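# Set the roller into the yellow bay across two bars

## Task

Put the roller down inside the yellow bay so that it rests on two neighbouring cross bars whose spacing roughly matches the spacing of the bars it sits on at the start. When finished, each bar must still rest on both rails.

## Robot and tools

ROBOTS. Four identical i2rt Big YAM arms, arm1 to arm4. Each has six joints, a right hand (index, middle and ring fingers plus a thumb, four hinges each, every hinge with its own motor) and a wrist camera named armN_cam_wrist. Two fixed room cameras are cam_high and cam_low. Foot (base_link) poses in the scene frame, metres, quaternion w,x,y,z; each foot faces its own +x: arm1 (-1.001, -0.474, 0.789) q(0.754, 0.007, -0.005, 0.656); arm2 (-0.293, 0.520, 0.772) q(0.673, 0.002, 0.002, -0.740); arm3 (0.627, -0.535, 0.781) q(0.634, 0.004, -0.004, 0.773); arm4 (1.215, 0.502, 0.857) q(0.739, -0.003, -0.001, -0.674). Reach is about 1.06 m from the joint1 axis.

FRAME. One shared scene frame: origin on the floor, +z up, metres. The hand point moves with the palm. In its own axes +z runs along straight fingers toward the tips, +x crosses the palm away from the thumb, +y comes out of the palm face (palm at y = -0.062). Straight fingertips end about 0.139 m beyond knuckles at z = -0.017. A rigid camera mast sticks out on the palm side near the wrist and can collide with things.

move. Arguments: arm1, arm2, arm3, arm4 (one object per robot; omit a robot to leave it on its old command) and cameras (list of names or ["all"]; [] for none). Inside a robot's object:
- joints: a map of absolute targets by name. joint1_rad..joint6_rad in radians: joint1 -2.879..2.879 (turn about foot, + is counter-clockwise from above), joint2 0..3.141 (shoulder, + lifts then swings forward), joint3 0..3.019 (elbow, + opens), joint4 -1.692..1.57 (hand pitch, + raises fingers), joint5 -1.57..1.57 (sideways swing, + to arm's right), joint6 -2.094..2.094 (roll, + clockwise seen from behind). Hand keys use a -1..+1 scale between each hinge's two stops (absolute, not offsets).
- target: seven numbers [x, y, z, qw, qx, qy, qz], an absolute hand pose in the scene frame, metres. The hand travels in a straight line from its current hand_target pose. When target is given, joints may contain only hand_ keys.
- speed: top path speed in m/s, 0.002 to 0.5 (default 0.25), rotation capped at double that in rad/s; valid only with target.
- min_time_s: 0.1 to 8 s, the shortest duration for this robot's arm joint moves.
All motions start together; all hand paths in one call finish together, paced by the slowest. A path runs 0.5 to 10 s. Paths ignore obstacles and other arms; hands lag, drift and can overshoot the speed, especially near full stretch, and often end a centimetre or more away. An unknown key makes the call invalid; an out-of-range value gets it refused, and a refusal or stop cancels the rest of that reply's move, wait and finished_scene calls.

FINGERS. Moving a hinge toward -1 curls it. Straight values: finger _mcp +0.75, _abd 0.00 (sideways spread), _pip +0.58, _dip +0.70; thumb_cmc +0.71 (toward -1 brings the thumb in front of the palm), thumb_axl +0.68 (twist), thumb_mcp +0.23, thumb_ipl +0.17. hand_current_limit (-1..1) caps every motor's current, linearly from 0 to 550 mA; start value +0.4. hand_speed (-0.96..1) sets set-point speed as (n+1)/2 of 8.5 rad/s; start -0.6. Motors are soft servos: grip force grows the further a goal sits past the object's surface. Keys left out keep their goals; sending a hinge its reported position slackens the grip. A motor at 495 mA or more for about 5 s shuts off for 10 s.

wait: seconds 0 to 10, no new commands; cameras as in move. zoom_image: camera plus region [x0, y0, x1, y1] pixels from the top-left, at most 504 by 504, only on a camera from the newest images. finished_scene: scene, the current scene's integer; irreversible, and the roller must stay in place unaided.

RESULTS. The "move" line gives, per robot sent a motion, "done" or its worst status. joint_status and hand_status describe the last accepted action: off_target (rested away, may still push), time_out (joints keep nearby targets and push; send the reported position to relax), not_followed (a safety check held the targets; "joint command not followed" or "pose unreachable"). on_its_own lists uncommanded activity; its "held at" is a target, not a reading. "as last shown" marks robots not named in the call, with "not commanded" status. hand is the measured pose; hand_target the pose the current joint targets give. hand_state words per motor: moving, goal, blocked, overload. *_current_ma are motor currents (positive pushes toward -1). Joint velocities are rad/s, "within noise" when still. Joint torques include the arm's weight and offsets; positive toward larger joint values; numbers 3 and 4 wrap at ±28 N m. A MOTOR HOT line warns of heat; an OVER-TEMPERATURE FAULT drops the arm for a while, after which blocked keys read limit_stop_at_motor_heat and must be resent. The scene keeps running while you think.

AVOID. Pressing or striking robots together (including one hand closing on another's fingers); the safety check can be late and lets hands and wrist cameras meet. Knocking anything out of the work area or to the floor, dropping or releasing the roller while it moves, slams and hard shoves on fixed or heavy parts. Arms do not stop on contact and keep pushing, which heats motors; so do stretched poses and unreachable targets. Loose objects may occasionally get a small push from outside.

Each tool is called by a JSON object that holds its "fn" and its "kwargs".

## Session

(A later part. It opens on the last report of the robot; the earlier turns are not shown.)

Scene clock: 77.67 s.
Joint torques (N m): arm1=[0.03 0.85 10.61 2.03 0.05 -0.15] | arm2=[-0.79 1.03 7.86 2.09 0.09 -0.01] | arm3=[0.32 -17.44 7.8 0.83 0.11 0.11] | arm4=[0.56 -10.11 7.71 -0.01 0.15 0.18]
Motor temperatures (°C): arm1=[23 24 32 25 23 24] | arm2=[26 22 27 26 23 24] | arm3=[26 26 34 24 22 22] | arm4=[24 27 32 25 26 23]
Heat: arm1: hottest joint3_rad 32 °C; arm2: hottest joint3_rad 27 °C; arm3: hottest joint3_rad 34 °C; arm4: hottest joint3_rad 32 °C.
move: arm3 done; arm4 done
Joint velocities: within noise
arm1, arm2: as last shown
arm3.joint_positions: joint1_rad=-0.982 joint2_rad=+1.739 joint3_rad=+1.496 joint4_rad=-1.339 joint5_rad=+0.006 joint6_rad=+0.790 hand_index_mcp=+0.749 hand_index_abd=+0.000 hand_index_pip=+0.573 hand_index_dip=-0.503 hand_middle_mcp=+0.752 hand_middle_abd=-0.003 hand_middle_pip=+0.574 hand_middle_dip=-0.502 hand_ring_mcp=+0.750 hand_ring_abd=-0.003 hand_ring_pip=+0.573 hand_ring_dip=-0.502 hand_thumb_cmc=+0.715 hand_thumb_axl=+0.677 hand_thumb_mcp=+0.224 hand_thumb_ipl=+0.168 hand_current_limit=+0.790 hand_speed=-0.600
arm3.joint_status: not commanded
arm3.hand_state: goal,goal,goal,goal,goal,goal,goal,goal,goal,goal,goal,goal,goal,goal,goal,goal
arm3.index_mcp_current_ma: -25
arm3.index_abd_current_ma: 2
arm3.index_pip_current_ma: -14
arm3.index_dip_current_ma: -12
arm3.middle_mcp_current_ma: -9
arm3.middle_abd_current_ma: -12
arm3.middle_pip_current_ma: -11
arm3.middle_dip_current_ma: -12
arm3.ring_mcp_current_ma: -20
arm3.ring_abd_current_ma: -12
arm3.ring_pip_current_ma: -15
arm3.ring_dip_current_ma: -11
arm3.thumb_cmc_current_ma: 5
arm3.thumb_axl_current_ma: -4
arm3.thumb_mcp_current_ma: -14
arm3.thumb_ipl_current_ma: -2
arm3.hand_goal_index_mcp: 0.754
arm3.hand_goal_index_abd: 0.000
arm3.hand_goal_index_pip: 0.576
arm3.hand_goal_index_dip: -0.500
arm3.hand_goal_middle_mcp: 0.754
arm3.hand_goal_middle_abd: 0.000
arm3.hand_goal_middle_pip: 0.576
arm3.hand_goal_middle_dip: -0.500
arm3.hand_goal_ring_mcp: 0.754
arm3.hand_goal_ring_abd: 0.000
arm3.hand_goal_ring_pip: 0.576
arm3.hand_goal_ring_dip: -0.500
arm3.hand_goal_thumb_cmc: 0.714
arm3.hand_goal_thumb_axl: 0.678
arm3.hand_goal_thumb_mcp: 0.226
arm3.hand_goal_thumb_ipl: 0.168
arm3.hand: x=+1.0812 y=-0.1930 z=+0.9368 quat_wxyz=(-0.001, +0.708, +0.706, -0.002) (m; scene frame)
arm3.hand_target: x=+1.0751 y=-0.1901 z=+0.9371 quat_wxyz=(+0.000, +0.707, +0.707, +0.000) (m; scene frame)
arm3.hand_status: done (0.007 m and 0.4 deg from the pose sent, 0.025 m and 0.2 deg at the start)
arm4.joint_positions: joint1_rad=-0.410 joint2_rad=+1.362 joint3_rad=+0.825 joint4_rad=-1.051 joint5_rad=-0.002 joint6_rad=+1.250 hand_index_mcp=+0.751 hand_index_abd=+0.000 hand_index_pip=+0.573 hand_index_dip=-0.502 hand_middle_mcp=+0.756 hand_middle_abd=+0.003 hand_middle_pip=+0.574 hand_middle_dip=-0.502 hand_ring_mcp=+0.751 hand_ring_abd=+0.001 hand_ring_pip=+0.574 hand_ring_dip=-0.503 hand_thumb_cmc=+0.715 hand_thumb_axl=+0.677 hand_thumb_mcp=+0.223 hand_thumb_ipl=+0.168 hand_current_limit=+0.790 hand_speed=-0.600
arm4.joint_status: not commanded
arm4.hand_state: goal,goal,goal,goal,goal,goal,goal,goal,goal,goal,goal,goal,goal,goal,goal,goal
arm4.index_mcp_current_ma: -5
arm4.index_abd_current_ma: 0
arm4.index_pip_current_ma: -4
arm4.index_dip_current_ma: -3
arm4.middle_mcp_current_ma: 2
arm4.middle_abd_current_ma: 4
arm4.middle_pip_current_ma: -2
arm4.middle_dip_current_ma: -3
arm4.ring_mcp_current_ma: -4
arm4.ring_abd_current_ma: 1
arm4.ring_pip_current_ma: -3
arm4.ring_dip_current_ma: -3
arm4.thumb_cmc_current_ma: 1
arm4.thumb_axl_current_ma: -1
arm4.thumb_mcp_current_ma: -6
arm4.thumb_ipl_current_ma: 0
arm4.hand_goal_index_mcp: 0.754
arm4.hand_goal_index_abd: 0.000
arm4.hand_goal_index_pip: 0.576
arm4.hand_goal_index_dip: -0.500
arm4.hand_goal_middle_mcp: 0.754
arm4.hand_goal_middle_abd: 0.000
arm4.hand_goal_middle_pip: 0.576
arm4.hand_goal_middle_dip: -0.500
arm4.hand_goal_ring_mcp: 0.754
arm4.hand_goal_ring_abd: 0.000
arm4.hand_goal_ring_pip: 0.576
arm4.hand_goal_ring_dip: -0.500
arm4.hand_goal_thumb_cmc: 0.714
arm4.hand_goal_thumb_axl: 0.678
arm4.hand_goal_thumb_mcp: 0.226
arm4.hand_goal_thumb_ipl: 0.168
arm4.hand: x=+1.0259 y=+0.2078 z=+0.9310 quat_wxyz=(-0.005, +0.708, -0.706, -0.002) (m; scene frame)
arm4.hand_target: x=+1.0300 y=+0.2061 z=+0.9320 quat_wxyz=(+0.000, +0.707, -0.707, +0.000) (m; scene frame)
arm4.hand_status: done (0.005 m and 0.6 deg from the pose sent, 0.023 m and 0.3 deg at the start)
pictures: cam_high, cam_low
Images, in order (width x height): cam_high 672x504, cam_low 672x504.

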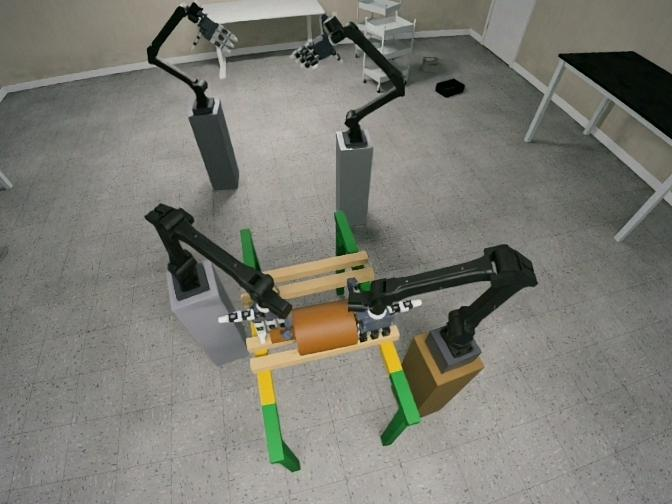

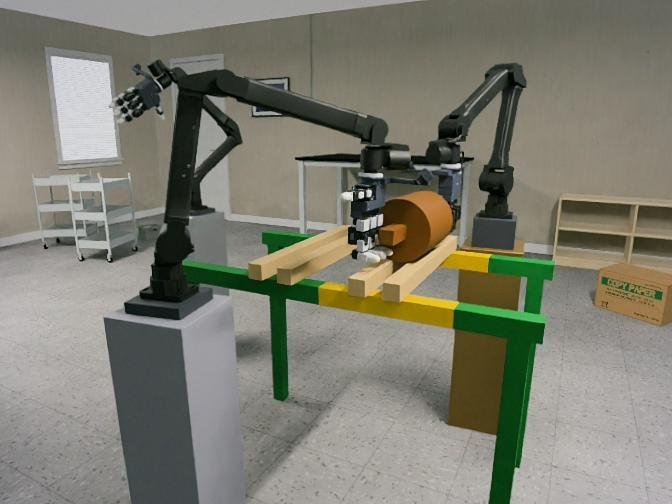

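{"fn": "move", "kwargs": {"arm3": {"target":[0.985,-0.196,0.937,0,0.7071,0.7071,0],"speed":0.1}, "arm4": {"target":[1.125,0.216,0.932,0,0.7071,-0.7071,0],"speed":0.1}}}

{"fn": "move", "kwargs": {"arm3": {"target":[0.975,-0.21,1.08,0,0.7071,0.7071,0],"speed":0.2}, "arm4": {"target":[1.14,0.235,1.065,0,0.7071,-0.7071,0],"speed":0.2}, "cameras": ["cam_low","cam_high"]}}

{"fn": "zoom_image", "kwargs": {"camera": "cam_high", "region": [230, 270, 420, 390]}}

{"fn": "zoom_image", "kwargs": {"camera": "cam_low", "region": [330, 150, 490, 310]}}

Scene clock: 80.10 s.
Joint torques (N m): arm1=[-0.03 1.03 10.56 2.02 0.07 -0.15] | arm2=[-0.97 0.91 7.83 2.09 0.07 0.01] | arm3=[0.09 -14.86 7.71 0.81 0.07 0.11] | arm4=[0.62 -8.94 7.8 -0.31 0.16 0.15]
Motor temperatures (°C): arm1=[23 24 32 25 23 24] | arm2=[26 22 27 26 23 24] | arm3=[26 26 33 24 22 22] | arm4=[24 27 32 25 26 23]
Heat: arm1: hottest joint3_rad 32 °C; arm2: hottest joint3_rad 27 °C; arm3: hottest joint3_rad 33 °C; arm4: hottest joint3_rad 32 °C.
move: arm3 done; arm4 done
Joint velocities: within noise
arm1, arm2: as last shown
arm3.joint_positions: joint1_rad=-0.847 joint2_rad=+1.581 joint3_rad=+1.296 joint4_rad=-1.298 joint5_rad=+0.006 joint6_rad=+0.922 hand_index_mcp=+0.750 hand_index_abd=+0.000 hand_index_pip=+0.573 hand_index_dip=-0.503 hand_middle_mcp=+0.752 hand_middle_abd=-0.003 hand_middle_pip=+0.574 hand_middle_dip=-0.502 hand_ring_mcp=+0.751 hand_ring_abd=-0.003 hand_ring_pip=+0.573 hand_ring_dip=-0.502 hand_thumb_cmc=+0.715 hand_thumb_axl=+0.677 hand_thumb_mcp=+0.224 hand_thumb_ipl=+0.168 hand_current_limit=+0.790 hand_speed=-0.600
arm3.joint_status: not commanded
arm3.hand_state: goal,goal,goal,goal,goal,goal,goal,goal,goal,goal,goal,goal,goal,goal,goal,goal
arm3.index_mcp_current_ma: -22
arm3.index_abd_current_ma: 2
arm3.index_pip_current_ma: -14
arm3.index_dip_current_ma: -12
arm3.middle_mcp_current_ma: -9
arm3.middle_abd_current_ma: -12
arm3.middle_pip_current_ma: -11
arm3.middle_dip_current_ma: -12
arm3.ring_mcp_current_ma: -17
arm3.ring_abd_current_ma: -12
arm3.ring_pip_current_ma: -14
arm3.ring_dip_current_ma: -11
arm3.thumb_cmc_current_ma: 5
arm3.thumb_axl_current_ma: -4
arm3.thumb_mcp_current_ma: -14
arm3.thumb_ipl_current_ma: -2
arm3.hand_goal_index_mcp: 0.754
arm3.hand_goal_index_abd: 0.000
arm3.hand_goal_index_pip: 0.576
arm3.hand_goal_index_dip: -0.500
arm3.hand_goal_middle_mcp: 0.754
arm3.hand_goal_middle_abd: 0.000
arm3.hand_goal_middle_pip: 0.576
arm3.hand_goal_middle_dip: -0.500
arm3.hand_goal_ring_mcp: 0.754
arm3.hand_goal_ring_abd: 0.000
arm3.hand_goal_ring_pip: 0.576
arm3.hand_goal_ring_dip: -0.500
arm3.hand_goal_thumb_cmc: 0.714
arm3.hand_goal_thumb_axl: 0.678
arm3.hand_goal_thumb_mcp: 0.226
arm3.hand_goal_thumb_ipl: 0.168
arm3.hand: x=+0.9902 y=-0.1968 z=+0.9373 quat_wxyz=(-0.001, +0.708, +0.707, -0.003) (m; scene frame)
arm3.hand_target: x=+0.9850 y=-0.1961 z=+0.9369 quat_wxyz=(+0.000, +0.707, +0.707, +0.000) (m; scene frame)
arm3.hand_status: done (0.005 m and 0.3 deg from the pose sent, 0.096 m and 0.4 deg at the start)
arm4.joint_positions: joint1_rad=-0.124 joint2_rad=+1.293 joint3_rad=+0.761 joint4_rad=-1.051 joint5_rad=-0.004 joint6_rad=+1.537 hand_index_mcp=+0.751 hand_index_abd=+0.000 hand_index_pip=+0.573 hand_index_dip=-0.502 hand_middle_mcp=+0.755 hand_middle_abd=+0.003 hand_middle_pip=+0.574 hand_middle_dip=-0.502 hand_ring_mcp=+0.751 hand_ring_abd=+0.001 hand_ring_pip=+0.574 hand_ring_dip=-0.503 hand_thumb_cmc=+0.715 hand_thumb_axl=+0.677 hand_thumb_mcp=+0.223 hand_thumb_ipl=+0.168 hand_current_limit=+0.790 hand_speed=-0.600
arm4.joint_status: not commanded
arm4.hand_state: goal,goal,goal,goal,goal,goal,goal,goal,goal,goal,goal,goal,goal,goal,goal,goal
arm4.index_mcp_current_ma: -4
arm4.index_abd_current_ma: 0
arm4.index_pip_current_ma: -4
arm4.index_dip_current_ma: -3
arm4.middle_mcp_current_ma: 1
arm4.middle_abd_current_ma: 3
arm4.middle_pip_current_ma: -2
arm4.middle_dip_current_ma: -3
arm4.ring_mcp_current_ma: -4
arm4.ring_abd_current_ma: 1
arm4.ring_pip_current_ma: -3
arm4.ring_dip_current_ma: -3
arm4.thumb_cmc_current_ma: 1
arm4.thumb_axl_current_ma: -1
arm4.thumb_mcp_current_ma: -6
arm4.thumb_ipl_current_ma: 0
arm4.hand_goal_index_mcp: 0.754
arm4.hand_goal_index_abd: 0.000
arm4.hand_goal_index_pip: 0.576
arm4.hand_goal_index_dip: -0.500
arm4.hand_goal_middle_mcp: 0.754
arm4.hand_goal_middle_abd: 0.000
arm4.hand_goal_middle_pip: 0.576
arm4.hand_goal_middle_dip: -0.500
arm4.hand_goal_ring_mcp: 0.754
arm4.hand_goal_ring_abd: 0.000
arm4.hand_goal_ring_pip: 0.576
arm4.hand_goal_ring_dip: -0.500
arm4.hand_goal_thumb_cmc: 0.714
arm4.hand_goal_thumb_axl: 0.678
arm4.hand_goal_thumb_mcp: 0.226
arm4.hand_goal_thumb_ipl: 0.168
arm4.hand: x=+1.1206 y=+0.2155 z=+0.9307 quat_wxyz=(-0.003, +0.708, -0.707, -0.001) (m; scene frame)
arm4.hand_target: x=+1.1249 y=+0.2161 z=+0.9319 quat_wxyz=(+0.000, +0.707, -0.707, +0.000) (m; scene frame)
arm4.hand_status: done (0.005 m and 0.3 deg from the pose sent, 0.099 m and 0.6 deg at the start)
pictures: none

Scene clock: 81.67 s.
Joint torques (N m): arm1=[0.03 0.79 10.61 2.06 0.06 -0.16] | arm2=[-0.62 1.2 7.98 2.06 0.06 0.01] | arm3=[0.26 -12.1 13.6 0.09 0.07 0.11] | arm4=[0.62 -6.36 12.4 -0.66 0.12 0.16]
Motor temperatures (°C): arm1=[23 24 32 25 23 24] | arm2=[26 22 27 26 23 24] | arm3=[26 26 33 24 22 22] | arm4=[24 27 32 25 26 23]
Heat: arm1: hottest joint3_rad 32 °C; arm2: hottest joint3_rad 27 °C; arm3: hottest joint3_rad 33 °C; arm4: hottest joint3_rad 32 °C.
move: arm3 off_target; arm4 off_target
Joint velocities: within noise
arm1, arm2: as last shown
arm3.joint_positions: joint1_rad=-0.847 joint2_rad=+1.477 joint3_rad=+1.510 joint4_rad=-1.648 joint5_rad=+0.006 joint6_rad=+0.924 hand_index_mcp=+0.750 hand_index_abd=+0.000 hand_index_pip=+0.573 hand_index_dip=-0.503 hand_middle_mcp=+0.752 hand_middle_abd=-0.003 hand_middle_pip=+0.574 hand_middle_dip=-0.502 hand_ring_mcp=+0.751 hand_ring_abd=-0.003 hand_ring_pip=+0.573 hand_ring_dip=-0.502 hand_thumb_cmc=+0.715 hand_thumb_axl=+0.677 hand_thumb_mcp=+0.224 hand_thumb_ipl=+0.168 hand_current_limit=+0.790 hand_speed=-0.600
arm3.joint_status: not commanded
arm3.hand_state: goal,goal,goal,goal,goal,goal,goal,goal,goal,goal,goal,goal,goal,goal,goal,goal
arm3.index_mcp_current_ma: -20
arm3.index_abd_current_ma: 2
arm3.index_pip_current_ma: -14
arm3.index_dip_current_ma: -12
arm3.middle_mcp_current_ma: -9
arm3.middle_abd_current_ma: -11
arm3.middle_pip_current_ma: -11
arm3.middle_dip_current_ma: -12
arm3.ring_mcp_current_ma: -16
arm3.ring_abd_current_ma: -11
arm3.ring_pip_current_ma: -14
arm3.ring_dip_current_ma: -11
arm3.thumb_cmc_current_ma: 5
arm3.thumb_axl_current_ma: -4
arm3.thumb_mcp_current_ma: -15
arm3.thumb_ipl_current_ma: -2
arm3.hand_goal_index_mcp: 0.754
arm3.hand_goal_index_abd: 0.000
arm3.hand_goal_index_pip: 0.576
arm3.hand_goal_index_dip: -0.500
arm3.hand_goal_middle_mcp: 0.754
arm3.hand_goal_middle_abd: 0.000
arm3.hand_goal_middle_pip: 0.576
arm3.hand_goal_middle_dip: -0.500
arm3.hand_goal_ring_mcp: 0.754
arm3.hand_goal_ring_abd: 0.000
arm3.hand_goal_ring_pip: 0.576
arm3.hand_goal_ring_dip: -0.500
arm3.hand_goal_thumb_cmc: 0.714
arm3.hand_goal_thumb_axl: 0.678
arm3.hand_goal_thumb_mcp: 0.226
arm3.hand_goal_thumb_ipl: 0.168
arm3.hand: x=+0.9710 y=-0.2238 z=+1.0615 quat_wxyz=(+0.002, +0.708, +0.706, -0.019) (m; scene frame)
arm3.hand_target: x=+0.9743 y=-0.2107 z=+1.0799 quat_wxyz=(+0.000, +0.707, +0.707, +0.001) (m; scene frame)
arm3.hand_status: off_target (0.023 m and 2.2 deg from the pose sent, 0.144 m and 0.3 deg at the start)
arm4.joint_positions: joint1_rad=-0.075 joint2_rad=+1.105 joint3_rad=+0.948 joint4_rad=-1.450 joint5_rad=-0.004 joint6_rad=+1.586 hand_index_mcp=+0.751 hand_index_abd=+0.000 hand_index_pip=+0.573 hand_index_dip=-0.502 hand_middle_mcp=+0.755 hand_middle_abd=+0.003 hand_middle_pip=+0.574 hand_middle_dip=-0.502 hand_ring_mcp=+0.751 hand_ring_abd=+0.001 hand_ring_pip=+0.574 hand_ring_dip=-0.503 hand_thumb_cmc=+0.715 hand_thumb_axl=+0.677 hand_thumb_mcp=+0.223 hand_thumb_ipl=+0.168 hand_current_limit=+0.790 hand_speed=-0.600
arm4.joint_status: not commanded
arm4.hand_state: goal,goal,goal,goal,goal,goal,goal,goal,goal,goal,goal,goal,goal,goal,goal,goal
arm4.index_mcp_current_ma: -4
arm4.index_abd_current_ma: 0
arm4.index_pip_current_ma: -4
arm4.index_dip_current_ma: -3
arm4.middle_mcp_current_ma: 1
arm4.middle_abd_current_ma: 3
arm4.middle_pip_current_ma: -2
arm4.middle_dip_current_ma: -3
arm4.ring_mcp_current_ma: -4
arm4.ring_abd_current_ma: 1
arm4.ring_pip_current_ma: -3
arm4.ring_dip_current_ma: -3
arm4.thumb_cmc_current_ma: 1
arm4.thumb_axl_current_ma: -1
arm4.thumb_mcp_current_ma: -6
arm4.thumb_ipl_current_ma: 0
arm4.hand_goal_index_mcp: 0.754
arm4.hand_goal_index_abd: 0.000
arm4.hand_goal_index_pip: 0.576
arm4.hand_goal_index_dip: -0.500
arm4.hand_goal_middle_mcp: 0.754
arm4.hand_goal_middle_abd: 0.000
arm4.hand_goal_middle_pip: 0.576
arm4.hand_goal_middle_dip: -0.500
arm4.hand_goal_ring_mcp: 0.754
arm4.hand_goal_ring_abd: 0.000
arm4.hand_goal_ring_pip: 0.576
arm4.hand_goal_ring_dip: -0.500
arm4.hand_goal_thumb_cmc: 0.714
arm4.hand_goal_thumb_axl: 0.678
arm4.hand_goal_thumb_mcp: 0.226
arm4.hand_goal_thumb_ipl: 0.168
arm4.hand: x=+1.1357 y=+0.2449 z=+1.0512 quat_wxyz=(-0.011, +0.708, -0.706, -0.010) (m; scene frame)
arm4.hand_target: x=+1.1399 y=+0.2355 z=+1.0648 quat_wxyz=(+0.000, +0.707, -0.707, +0.000) (m; scene frame)
arm4.hand_status: off_target (0.018 m and 1.7 deg from the pose sent, 0.137 m and 0.3 deg at the start)
pictures: cam_high, cam_low
Images, in order (width x height): cam_high 672x504, cam_low 672x504.

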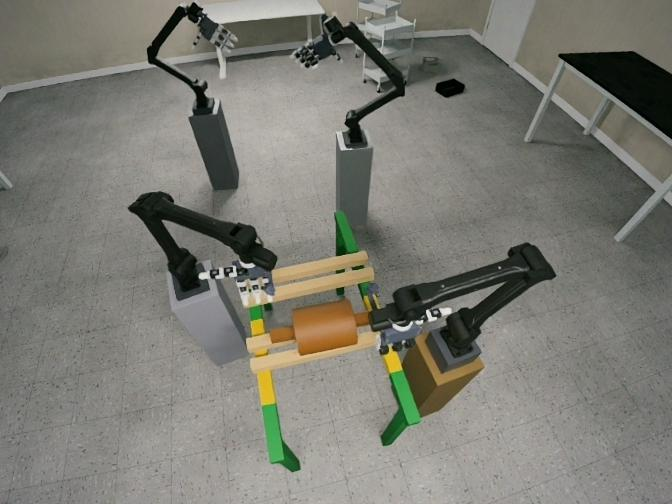

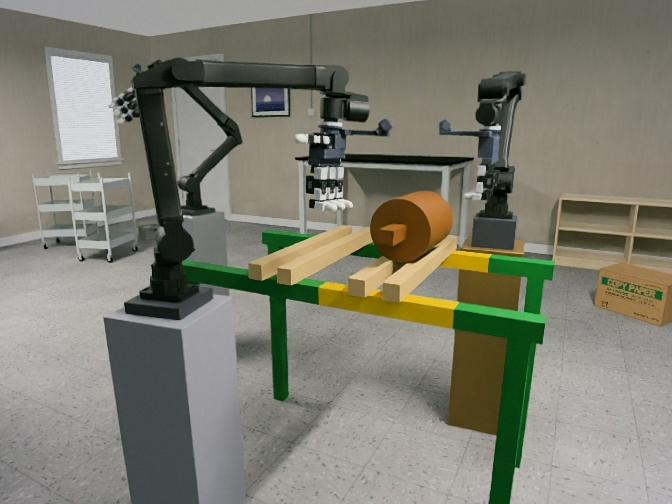

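Scaled by 2.653 from the camera's 672x504 image, which has a finer 960x720 frame.

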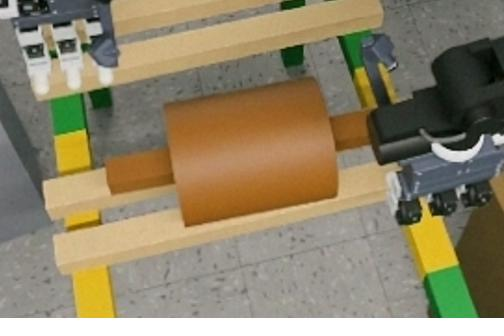

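Scaled by 3.150 from the camera's 672x504 image, which has a finer 960x720 frame.

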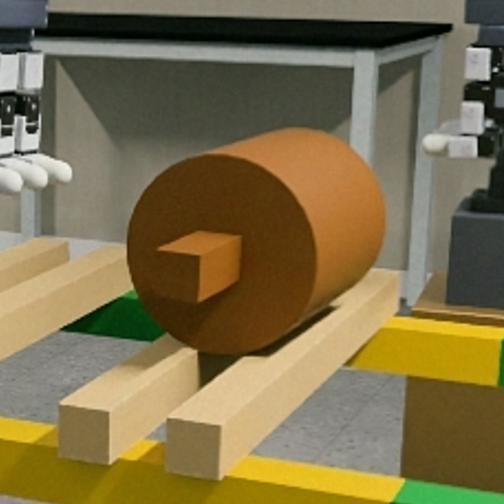

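{"fn": "finished_scene", "kwargs": {"scene": 3}}

The scene is finished: the task was done.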